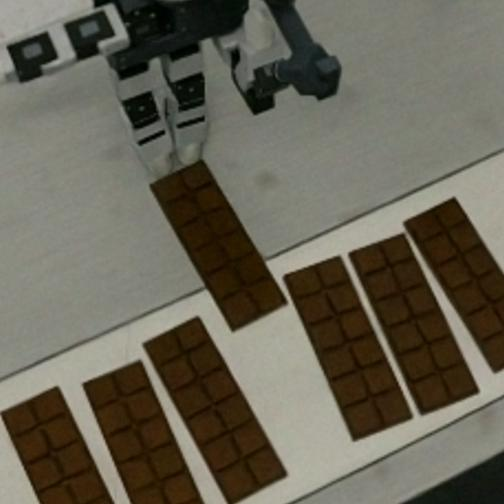

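{"name": "execute_actions", "arguments": {"actions": [[[0,0,0,0,0,0,-0.09,0.548,0.577,0.696,0.09,0.548,0.577,0.696,0,-0.685,-0.299,0.116,0.714,0.678,0.226,0.168,0.3,-0.9,0.012,0,0,0,0,0.001,-0.09,0.548,0.577,0.696,0.09,0.548,0.577,0.696,0,-0.685,-0.299,0.116,0.714,0.678,0.226,0.168,0.3,-0.9],[0,0,0,0,0,0,-0.09,0.548,0.577,0.696,0.09,0.548,0.577,0.696,0,-0.685,-0.299,0.116,0.714,0.678,0.226,0.168,0.3,-0.9,0.024,0,0.001,0,0,0.002,-0.09,0.548,0.577,0.696,0.09,0.548,0.577,0.696,0,-0.685,-0.299,0.116,0.714,0.678,0.226,0.168,0.3,-0.9],[0,0,0,0,0,0,-0.09,0.548,0.577,0.696,0.09,0.548,0.577,0.696,0,-0.685,-0.299,0.116,0.714,0.678,0.226,0.168,0.3,-0.9,0.036,0,0.001,0,0,0.003,-0.09,0.548,0.577,0.696,0.09,0.548,0.577,0.696,0,-0.685,-0.299,0.116,0.714,0.678,0.226,0.168,0.3,-0.9],[0,0,0,0,0,0,-0.09,0.548,0.577,0.696,0.09,0.548,0.577,0.696,0,-0.685,-0.299,0.116,0.714,0.678,0.226,0.168,0.3,-0.9,0.048,0,0.002,0,0,0.003,-0.09,0.548,0.577,0.696,0.09,0.548,0.577,0.696,0,-0.685,-0.299,0.116,0.714,0.678,0.226,0.168,0.3,-0.9],[0,0,0,0,0,0,-0.09,0.548,0.577,0.696,0.09,0.548,0.577,0.696,0,-0.685,-0.299,0.116,0.714,0.678,0.226,0.168,0.3,-0.9,0.06,0,0.002,0,0,0.003,-0.09,0.548,0.577,0.696,0.09,0.548,0.577,0.696,0,-0.685,-0.299,0.116,0.714,0.678,0.226,0.168,0.3,-0.9]]], "cameras": ["cam_high"]}}

{"name": "zoom_image", "arguments": {"camera": "cam_high", "region": [180, 200, 340, 360]}}

Scene clock: 362.97 s.
left_arm: end_effector_position=(+0.4428, -0.0552, +0.2141) hand_goal=(-0.090, +0.548, +0.578, +0.696, +0.090, +0.548, +0.578, +0.696, +0.000, -0.684, -0.298, +0.116, +0.714, +0.678, +0.226, +0.168) hand_measured=(-0.092, +0.548, +0.580, +0.698, +0.092, +0.548, +0.578, +0.696, +0.000, -0.672, -0.294, +0.118, +0.714, +0.676, +0.222, +0.166) hand_current_ma=(-1, +1, +4, +2, +1, +1, +1, +0, +0, +29, +5, +4, -1, -5, -12, -5) hand_state=(goal, goal, goal, goal, goal, goal, goal, goal, goal, goal, goal, goal, goal, goal, goal, goal) hand_current_limit=0.30 hand_speed=-0.90 end_effector_quat_wxyz=(+0.009, +0.718, +0.696, -0.017) | right_arm: end_effector_position=(+0.4459, +0.3045, +0.1599) hand_goal=(-0.090, +0.548, +0.578, +0.696, +0.090, +0.548, +0.578, +0.696, +0.000, -0.684, -0.298, +0.116, +0.714, +0.678, +0.226, +0.168) hand_measured=(-0.088, +0.550, +0.580, +0.698, +0.096, +0.550, +0.580, +0.696, +0.000, -0.668, -0.296, +0.118, +0.714, +0.678, +0.222, +0.168) hand_current_ma=(+2, +1, +1, +1, +7, +2, +1, +1, +0, +30, +2, +2, +0, -1, -7, +0) hand_state=(goal, goal, goal, goal, goal, goal, goal, goal, goal, goal, goal, goal, goal, goal, goal, goal) hand_current_limit=0.30 hand_speed=-0.90 end_effector_quat_wxyz=(-0.018, +0.720, +0.694, +0.002)
Joint positions: left_arm=[-0.187 1.304 1.171 -1.443 0.039 -0.155] | right_arm=[0.728 1.648 1.403 -1.324 -0.037 0.765]
Joint torques (N m): left_arm=[0.73 -8.29 8.08 0.21 -0.01 0.12] | right_arm=[-0.38 -12.57 11.59 0.31 0.19 -0.14]
Heat: left arm: hottest elbow 44 °C; right arm: hottest elbow 44 °C.
Hand target: left_arm +0.4429, -0.0568, +0.2195; +0.015, +0.724, +0.690, -0.015 | right_arm +0.4601, +0.3124, +0.1717; -0.018, +0.718, +0.696, +0.014
Off the commanded pose: left_arm 0.006 m, 1 deg | right_arm 0.020 m, 1 deg.
Step readings (end_effector_position of left_arm | right_arm):
0: (+0.4428, -0.0552, +0.2141) | (+0.4081, +0.3004, +0.1602)
1: (+0.4428, -0.0552, +0.2141) | (+0.4081, +0.3004, +0.1602)
2: (+0.4428, -0.0552, +0.2141) | (+0.4083, +0.3006, +0.1603)
4: (+0.4428, -0.0552, +0.2141) | (+0.4106, +0.3020, +0.1606)
8: (+0.4428, -0.0552, +0.2141) | (+0.4267, +0.3061, +0.1613)
15: (+0.4428, -0.0552, +0.2141) | (+0.4454, +0.3048, +0.1620)
Images, in order (width x height): cam_high 504x504.

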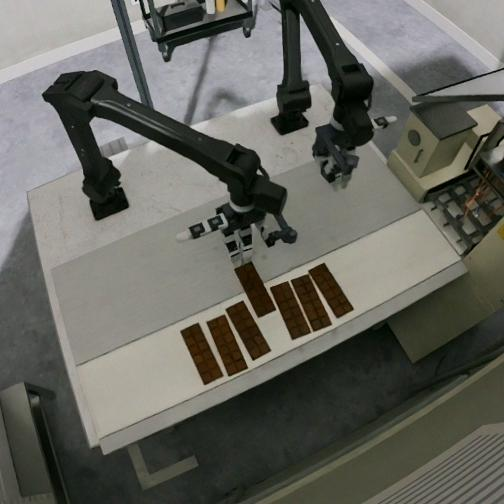

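Scaled by 3.150 from the camera's 504x504 image, which has a finer 720x720 frame.

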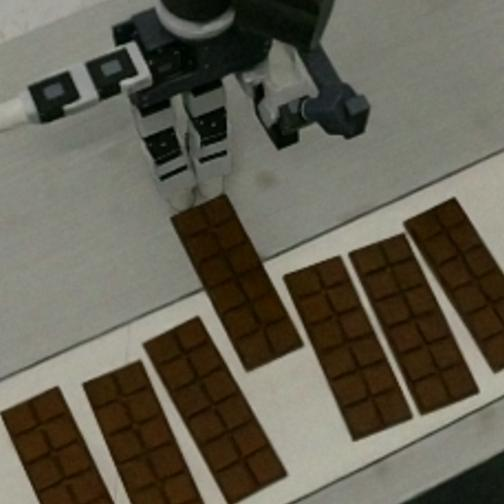

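{"name": "execute_actions", "arguments": {"actions": [[[0,0,0,0,0,0,-0.09,0.548,0.577,0.696,0.09,0.548,0.577,0.696,0,-0.685,-0.299,0.116,0.714,0.678,0.226,0.168,0.3,-0.9,0.014,-0.001,0,0,0,0,-0.09,0.548,0.577,0.696,0.09,0.548,0.577,0.696,0,-0.685,-0.299,0.116,0.714,0.678,0.226,0.168,0.3,-0.9],[0,0,0,0,0,0,-0.09,0.548,0.577,0.696,0.09,0.548,0.577,0.696,0,-0.685,-0.299,0.116,0.714,0.678,0.226,0.168,0.3,-0.9,0.028,-0.002,0.001,0,0,0,-0.09,0.548,0.577,0.696,0.09,0.548,0.577,0.696,0,-0.685,-0.299,0.116,0.714,0.678,0.226,0.168,0.3,-0.9],[0,0,0,0,0,0,-0.09,0.548,0.577,0.696,0.09,0.548,0.577,0.696,0,-0.685,-0.299,0.116,0.714,0.678,0.226,0.168,0.3,-0.9,0.042,-0.004,0.001,0,0,0.001,-0.09,0.548,0.577,0.696,0.09,0.548,0.577,0.696,0,-0.685,-0.299,0.116,0.714,0.678,0.226,0.168,0.3,-0.9],[0,0,0,0,0,0,-0.09,0.548,0.577,0.696,0.09,0.548,0.577,0.696,0,-0.685,-0.299,0.116,0.714,0.678,0.226,0.168,0.3,-0.9,0.056,-0.006,0.002,0,0,0.002,-0.09,0.548,0.577,0.696,0.09,0.548,0.577,0.696,0,-0.685,-0.299,0.116,0.714,0.678,0.226,0.168,0.3,-0.9],[0,0,0,0,0,0,-0.09,0.548,0.577,0.696,0.09,0.548,0.577,0.696,0,-0.685,-0.299,0.116,0.714,0.678,0.226,0.168,0.3,-0.9,0.07,-0.008,0.002,0,0,0.003,-0.09,0.548,0.577,0.696,0.09,0.548,0.577,0.696,0,-0.685,-0.299,0.116,0.714,0.678,0.226,0.168,0.3,-0.9],[0,0,0,0,0,0,-0.09,0.548,0.577,0.696,0.09,0.548,0.577,0.696,0,-0.685,-0.299,0.116,0.714,0.678,0.226,0.168,0.3,-0.9,0.084,-0.009,0.002,0,0,0.003,-0.09,0.548,0.577,0.696,0.09,0.548,0.577,0.696,0,-0.685,-0.299,0.116,0.714,0.678,0.226,0.168,0.3,-0.9]]], "cameras": ["cam_high"]}}

{"name": "zoom_image", "arguments": {"camera": "cam_high", "region": [180, 200, 340, 360]}}

Scene clock: 366.03 s.
left_arm: end_effector_position=(+0.4428, -0.0552, +0.2141) hand_goal=(-0.090, +0.548, +0.578, +0.696, +0.090, +0.548, +0.578, +0.696, +0.000, -0.684, -0.298, +0.116, +0.714, +0.678, +0.226, +0.168) hand_measured=(-0.092, +0.548, +0.580, +0.698, +0.092, +0.548, +0.578, +0.696, +0.000, -0.672, -0.294, +0.118, +0.714, +0.676, +0.222, +0.166) hand_current_ma=(-1, +1, +4, +2, +1, +1, +1, +0, +0, +29, +5, +4, -1, -5, -12, -5) hand_state=(goal, goal, goal, goal, goal, goal, goal, goal, goal, goal, goal, goal, goal, goal, goal, goal) hand_current_limit=0.30 hand_speed=-0.90 end_effector_quat_wxyz=(+0.009, +0.718, +0.696, -0.017) | right_arm: end_effector_position=(+0.4961, +0.2987, +0.1615) hand_goal=(-0.090, +0.548, +0.578, +0.696, +0.090, +0.548, +0.578, +0.696, +0.000, -0.684, -0.298, +0.116, +0.714, +0.678, +0.226, +0.168) hand_measured=(-0.086, +0.550, +0.580, +0.698, +0.098, +0.554, +0.582, +0.698, +0.000, -0.668, -0.296, +0.118, +0.714, +0.678, +0.222, +0.168) hand_current_ma=(+3, +2, +2, +1, +8, +8, +4, +1, +0, +30, +2, +2, +0, -1, -7, +0) hand_state=(goal, goal, goal, goal, goal, goal, goal, goal, goal, goal, goal, goal, goal, goal, goal, goal) hand_current_limit=0.30 hand_speed=-0.90 end_effector_quat_wxyz=(-0.019, +0.718, +0.696, +0.001)
Joint positions: left_arm=[-0.187 1.304 1.171 -1.443 0.039 -0.155] | right_arm=[0.655 1.737 1.523 -1.36 -0.039 0.685]
Joint torques (N m): left_arm=[0.79 -8.35 8.08 0.21 -0.01 0.12] | right_arm=[-0.09 -13.98 11.77 0.31 0.17 -0.15]
Heat: left arm: hottest elbow 44 °C; right arm: hottest elbow 44 °C.
Hand target: left_arm +0.4429, -0.0568, +0.2195; +0.015, +0.724, +0.690, -0.015 | right_arm +0.5106, +0.3070, +0.1729; -0.018, +0.715, +0.699, +0.014
Off the commanded pose: left_arm 0.006 m, 1 deg | right_arm 0.020 m, 2 deg.
Step readings (end_effector_position of left_arm | right_arm):
0: (+0.4428, -0.0552, +0.2141) | (+0.4459, +0.3045, +0.1599)
1: (+0.4428, -0.0552, +0.2141) | (+0.4459, +0.3045, +0.1599)
2: (+0.4428, -0.0552, +0.2141) | (+0.4462, +0.3046, +0.1600)
4: (+0.4428, -0.0552, +0.2141) | (+0.4484, +0.3042, +0.1600)
8: (+0.4428, -0.0552, +0.2141) | (+0.4617, +0.3040, +0.1612)
15: (+0.4428, -0.0552, +0.2141) | (+0.4922, +0.2994, +0.1628)
Images, in order (width x height): cam_high 504x504.

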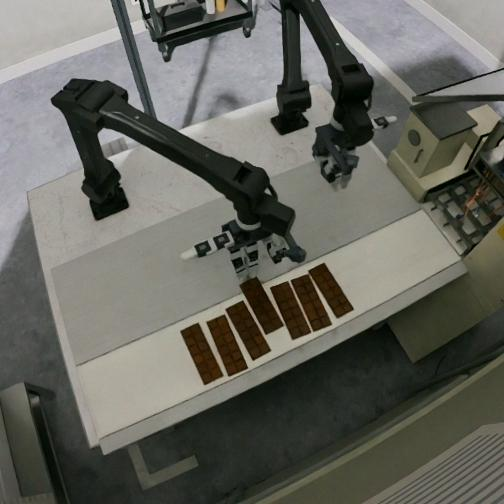

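Scaled by 3.150 from the camera's 504x504 image, which has a finer 720x720 frame.

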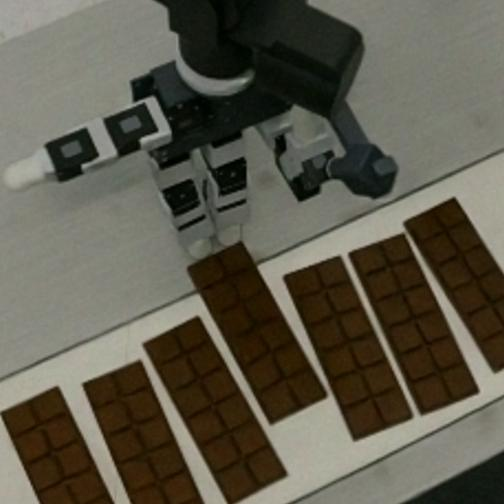

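{"name": "execute_actions", "arguments": {"actions": [[[0,0,0,0,0,0,-0.09,0.548,0.577,0.696,0.09,0.548,0.577,0.696,0,-0.685,-0.299,0.116,0.714,0.678,0.226,0.168,0.3,-0.9,0.014,-0.001,0.001,0,0,-0.001,-0.09,0.548,0.577,0.696,0.09,0.548,0.577,0.696,0,-0.685,-0.299,0.116,0.714,0.678,0.226,0.168,0.3,-0.9],[0,0,0,0,0,0,-0.09,0.548,0.577,0.696,0.09,0.548,0.577,0.696,0,-0.685,-0.299,0.116,0.714,0.678,0.226,0.168,0.3,-0.9,0.028,-0.002,0.002,0,0,-0.002,-0.09,0.548,0.577,0.696,0.09,0.548,0.577,0.696,0,-0.685,-0.299,0.116,0.714,0.678,0.226,0.168,0.3,-0.9],[0,0,0,0,0,0,-0.09,0.548,0.577,0.696,0.09,0.548,0.577,0.696,0,-0.685,-0.299,0.116,0.714,0.678,0.226,0.168,0.3,-0.9,0.042,-0.003,0.003,0,0,-0.003,-0.09,0.548,0.577,0.696,0.09,0.548,0.577,0.696,0,-0.685,-0.299,0.116,0.714,0.678,0.226,0.168,0.3,-0.9],[0,0,0,0,0,0,-0.09,0.548,0.577,0.696,0.09,0.548,0.577,0.696,0,-0.685,-0.299,0.116,0.714,0.678,0.226,0.168,0.3,-0.9,0.056,-0.004,0.004,0,0,-0.004,-0.09,0.548,0.577,0.696,0.09,0.548,0.577,0.696,0,-0.685,-0.299,0.116,0.714,0.678,0.226,0.168,0.3,-0.9],[0,0,0,0,0,0,-0.09,0.548,0.577,0.696,0.09,0.548,0.577,0.696,0,-0.685,-0.299,0.116,0.714,0.678,0.226,0.168,0.3,-0.9,0.068,-0.004,0.004,0,0,-0.004,-0.09,0.548,0.577,0.696,0.09,0.548,0.577,0.696,0,-0.685,-0.299,0.116,0.714,0.678,0.226,0.168,0.3,-0.9],[0,0,0,0,0,0,-0.09,0.548,0.577,0.696,0.09,0.548,0.577,0.696,0,-0.685,-0.299,0.116,0.714,0.678,0.226,0.168,0.3,-0.9,0.079,-0.004,0.004,0,0,-0.004,-0.09,0.548,0.577,0.696,0.09,0.548,0.577,0.696,0,-0.685,-0.299,0.116,0.714,0.678,0.226,0.168,0.3,-0.9]]], "cameras": ["cam_high"]}}

{"name": "zoom_image", "arguments": {"camera": "cam_high", "region": [180, 220, 340, 380]}}

Scene clock: 368.47 s.
left_arm: end_effector_position=(+0.4428, -0.0552, +0.2141) hand_goal=(-0.090, +0.548, +0.578, +0.696, +0.090, +0.548, +0.578, +0.696, +0.000, -0.684, -0.298, +0.116, +0.714, +0.678, +0.226, +0.168) hand_measured=(-0.092, +0.548, +0.580, +0.698, +0.092, +0.548, +0.578, +0.696, +0.000, -0.672, -0.294, +0.118, +0.714, +0.676, +0.222, +0.166) hand_current_ma=(-1, +1, +4, +2, +1, +1, +1, +0, +0, +29, +5, +4, -1, -5, -12, -5) hand_state=(goal, goal, goal, goal, goal, goal, goal, goal, goal, goal, goal, goal, goal, goal, goal, goal) hand_current_limit=0.30 hand_speed=-0.90 end_effector_quat_wxyz=(+0.009, +0.718, +0.696, -0.017) | right_arm: end_effector_position=(+0.5431, +0.2987, +0.1625) hand_goal=(-0.090, +0.548, +0.578, +0.696, +0.090, +0.548, +0.578, +0.696, +0.000, -0.684, -0.298, +0.116, +0.714, +0.678, +0.226, +0.168) hand_measured=(-0.090, +0.550, +0.580, +0.698, +0.094, +0.554, +0.584, +0.700, +0.000, -0.668, -0.296, +0.118, +0.714, +0.678, +0.222, +0.168) hand_current_ma=(+1, +2, +2, +2, +4, +8, +6, +4, +0, +30, +2, +2, +0, -1, -7, +0) hand_state=(goal, goal, goal, goal, goal, goal, goal, goal, goal, goal, goal, goal, goal, goal, goal, goal) hand_current_limit=0.30 hand_speed=-0.90 end_effector_quat_wxyz=(-0.021, +0.721, +0.692, +0.001)
Joint positions: left_arm=[-0.187 1.304 1.171 -1.443 0.039 -0.155] | right_arm=[0.604 1.837 1.666 -1.404 -0.041 0.644]
Joint torques (N m): left_arm=[0.79 -8.35 8.08 0.23 -0.01 0.12] | right_arm=[-0.15 -15.56 11.97 0.23 0.25 -0.14]
Heat: left arm: hottest elbow 44 °C; right arm: hottest elbow 45 °C.
Hand target: left_arm +0.4429, -0.0568, +0.2195; +0.015, +0.724, +0.690, -0.015 | right_arm +0.5580, +0.3046, +0.1751; -0.018, +0.719, +0.695, +0.014
Off the commanded pose: left_arm 0.006 m, 1 deg | right_arm 0.020 m, 2 deg.
Step readings (end_effector_position of left_arm | right_arm):
0: (+0.4428, -0.0552, +0.2141) | (+0.4961, +0.2988, +0.1615)
1: (+0.4428, -0.0552, +0.2141) | (+0.4961, +0.2988, +0.1615)
2: (+0.4428, -0.0552, +0.2141) | (+0.4963, +0.2990, +0.1615)
4: (+0.4428, -0.0552, +0.2141) | (+0.4988, +0.2985, +0.1616)
8: (+0.4428, -0.0552, +0.2141) | (+0.5146, +0.3015, +0.1626)
15: (+0.4428, -0.0552, +0.2141) | (+0.5398, +0.2996, +0.1633)
Images, in order (width x height): cam_high 504x504.

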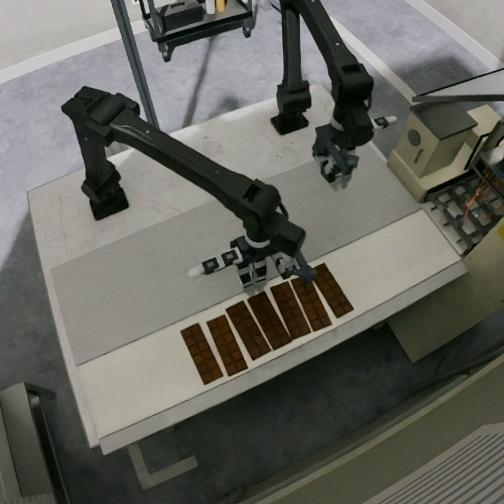

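Scaled by 3.150 from the camera's 504x504 image, which has a finer 720x720 frame.

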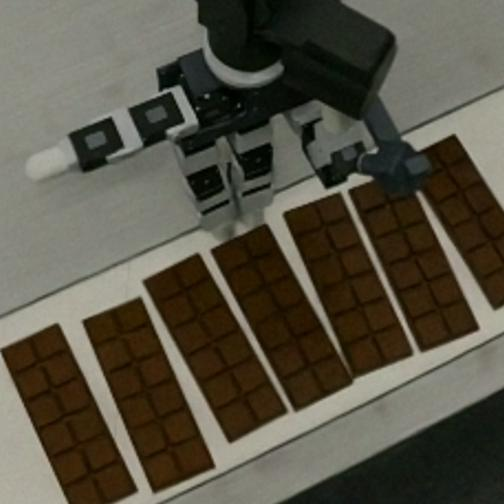

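{"name": "execute_actions", "arguments": {"actions": [[[0,0,0,0,0,0,-0.09,0.548,0.577,0.696,0.09,0.548,0.577,0.696,0,-0.685,-0.299,0.116,0.714,0.678,0.226,0.168,0.3,-0.9,-0.02,0,0.003,0,0,0,-0.09,0.548,0.577,0.696,0.09,0.548,0.577,0.696,0,-0.685,-0.299,0.116,0.714,0.678,0.226,0.168,0.3,-0.9],[0,0,0,0,0,0,-0.09,0.548,0.577,0.696,0.09,0.548,0.577,0.696,0,-0.685,-0.299,0.116,0.714,0.678,0.226,0.168,0.3,-0.9,-0.04,0,0.01,0,0,0,-0.09,0.548,0.577,0.696,0.09,0.548,0.577,0.696,0,-0.685,-0.299,0.116,0.714,0.678,0.226,0.168,0.3,-0.9],[0,0,0,0,0,0,-0.09,0.548,0.577,0.696,0.09,0.548,0.577,0.696,0,-0.685,-0.299,0.116,0.714,0.678,0.226,0.168,0.3,-0.9,-0.06,0,0.025,0,0,0,-0.09,0.548,0.577,0.696,0.09,0.548,0.577,0.696,0,-0.685,-0.299,0.116,0.714,0.678,0.226,0.168,0.3,-0.9],[0,0,0,0,0,0,-0.09,0.548,0.577,0.696,0.09,0.548,0.577,0.696,0,-0.685,-0.299,0.116,0.714,0.678,0.226,0.168,0.3,-0.9,-0.08,0,0.045,0,0,0,-0.09,0.548,0.577,0.696,0.09,0.548,0.577,0.696,0,-0.685,-0.299,0.116,0.714,0.678,0.226,0.168,0.3,-0.9],[0,0,0,0,0,0,-0.09,0.548,0.577,0.696,0.09,0.548,0.577,0.696,0,-0.685,-0.299,0.116,0.714,0.678,0.226,0.168,0.3,-0.9,-0.1,0,0.065,0,0,0,-0.09,0.548,0.577,0.696,0.09,0.548,0.577,0.696,0,-0.685,-0.299,0.116,0.714,0.678,0.226,0.168,0.3,-0.9],[0,0,0,0,0,0,-0.09,0.548,0.577,0.696,0.09,0.548,0.577,0.696,0,-0.685,-0.299,0.116,0.714,0.678,0.226,0.168,0.3,-0.9,-0.13,0,0.085,0,0,0,-0.09,0.548,0.577,0.696,0.09,0.548,0.577,0.696,0,-0.685,-0.299,0.116,0.714,0.678,0.226,0.168,0.3,-0.9],[0,0,0,0,0,0,-0.09,0.548,0.577,0.696,0.09,0.548,0.577,0.696,0,-0.685,-0.299,0.116,0.714,0.678,0.226,0.168,0.3,-0.9,-0.16,0,0.1,0,0,0,-0.09,0.548,0.577,0.696,0.09,0.548,0.577,0.696,0,-0.685,-0.299,0.116,0.714,0.678,0.226,0.168,0.3,-0.9],[0,0,0,0,0,0,-0.09,0.548,0.577,0.696,0.09,0.548,0.577,0.696,0,-0.685,-0.299,0.116,0.714,0.678,0.226,0.168,0.3,-0.9,-0.2,-0.04,0.1,0,0,0,-0.09,0.548,0.577,0.696,0.09,0.548,0.577,0.696,0,-0.685,-0.299,0.116,0.714,0.678,0.226,0.168,0.3,-0.9]]], "cameras": ["cam_high", "cam_low"]}}

{"name": "zoom_image", "arguments": {"camera": "cam_high", "region": [170, 250, 370, 400]}}

Scene clock: 371.90 s.
left_arm: end_effector_position=(+0.4428, -0.0552, +0.2141) hand_goal=(-0.090, +0.548, +0.578, +0.696, +0.090, +0.548, +0.578, +0.696, +0.000, -0.684, -0.298, +0.116, +0.714, +0.678, +0.226, +0.168) hand_measured=(-0.092, +0.548, +0.580, +0.698, +0.092, +0.548, +0.578, +0.696, +0.000, -0.672, -0.294, +0.118, +0.714, +0.676, +0.222, +0.166) hand_current_ma=(-1, +1, +4, +2, +1, +1, +1, +0, +0, +29, +5, +4, -1, -5, -12, -5) hand_state=(goal, goal, goal, goal, goal, goal, goal, goal, goal, goal, goal, goal, goal, goal, goal, goal) hand_current_limit=0.30 hand_speed=-0.90 end_effector_quat_wxyz=(+0.009, +0.718, +0.696, -0.017) | right_arm: end_effector_position=(+0.4411, +0.2826, +0.2331) hand_goal=(-0.090, +0.548, +0.578, +0.696, +0.090, +0.548, +0.578, +0.696, +0.000, -0.684, -0.298, +0.116, +0.714, +0.678, +0.226, +0.168) hand_measured=(-0.090, +0.550, +0.580, +0.698, +0.092, +0.550, +0.580, +0.698, +0.000, -0.668, -0.296, +0.118, +0.714, +0.678, +0.222, +0.168) hand_current_ma=(+1, +1, +2, +2, +2, +1, +3, +3, +0, +30, +2, +2, +0, -1, -7, +0) hand_state=(goal, goal, goal, goal, goal, goal, goal, goal, goal, goal, goal, goal, goal, goal, goal, goal) hand_current_limit=0.30 hand_speed=-0.90 end_effector_quat_wxyz=(-0.019, +0.715, +0.698, +0.019)
Joint positions: left_arm=[-0.187 1.304 1.171 -1.443 0.039 -0.155] | right_arm=[0.697 1.549 1.473 -1.461 -0.042 0.722]
Joint torques (N m): left_arm=[0.85 -8.35 8.08 0.21 -0.01 0.12] | right_arm=[0.32 -12.63 8.31 0.21 0.29 0.11]
Heat: left arm: hottest elbow 44 °C; right arm: hottest elbow 45 °C.
Hand target: left_arm +0.4429, -0.0568, +0.2195; +0.015, +0.724, +0.690, -0.015 | right_arm +0.4379, +0.2805, +0.2350; -0.018, +0.719, +0.695, +0.014
Off the commanded pose: left_arm 0.006 m, 1 deg | right_arm 0.004 m, 1 deg.
Step readings (end_effector_position of left_arm | right_arm):
0: (+0.4428, -0.0552, +0.2141) | (+0.5431, +0.2988, +0.1625)
1: (+0.4428, -0.0552, +0.2141) | (+0.5431, +0.2988, +0.1625)
2: (+0.4428, -0.0552, +0.2141) | (+0.5431, +0.2988, +0.1625)
4: (+0.4428, -0.0552, +0.2141) | (+0.5428, +0.2991, +0.1634)
8: (+0.4428, -0.0552, +0.2141) | (+0.5263, +0.2963, +0.1688)
15: (+0.4428, -0.0552, +0.2141) | (+0.4541, +0.2858, +0.2130)
Images, in order (width x height): cam_high 504x504, cam_low 504x504.

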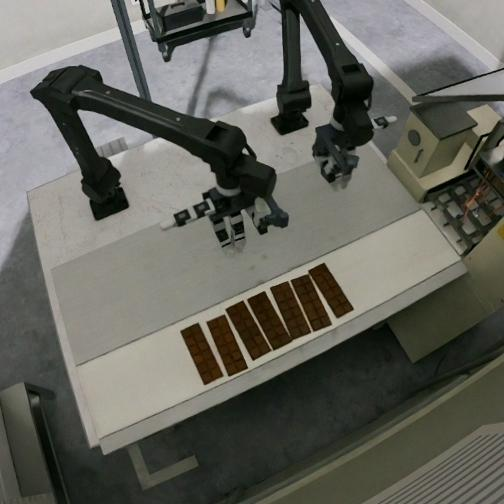

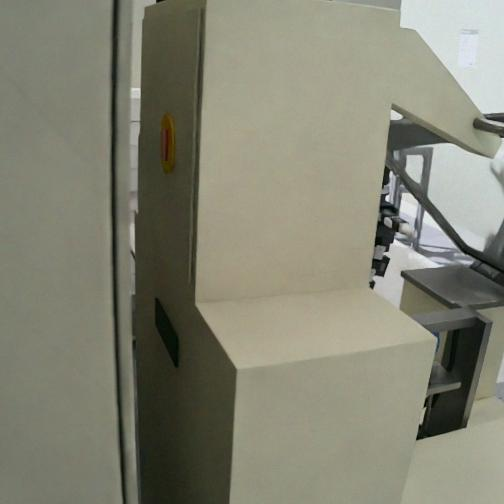

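Scaled by 2.520 from the camera's 504x504 image, which has a finer 720x720 frame.

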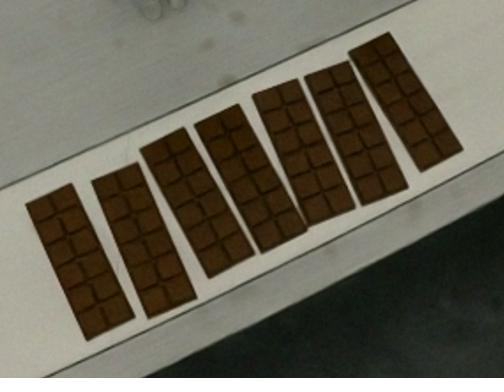

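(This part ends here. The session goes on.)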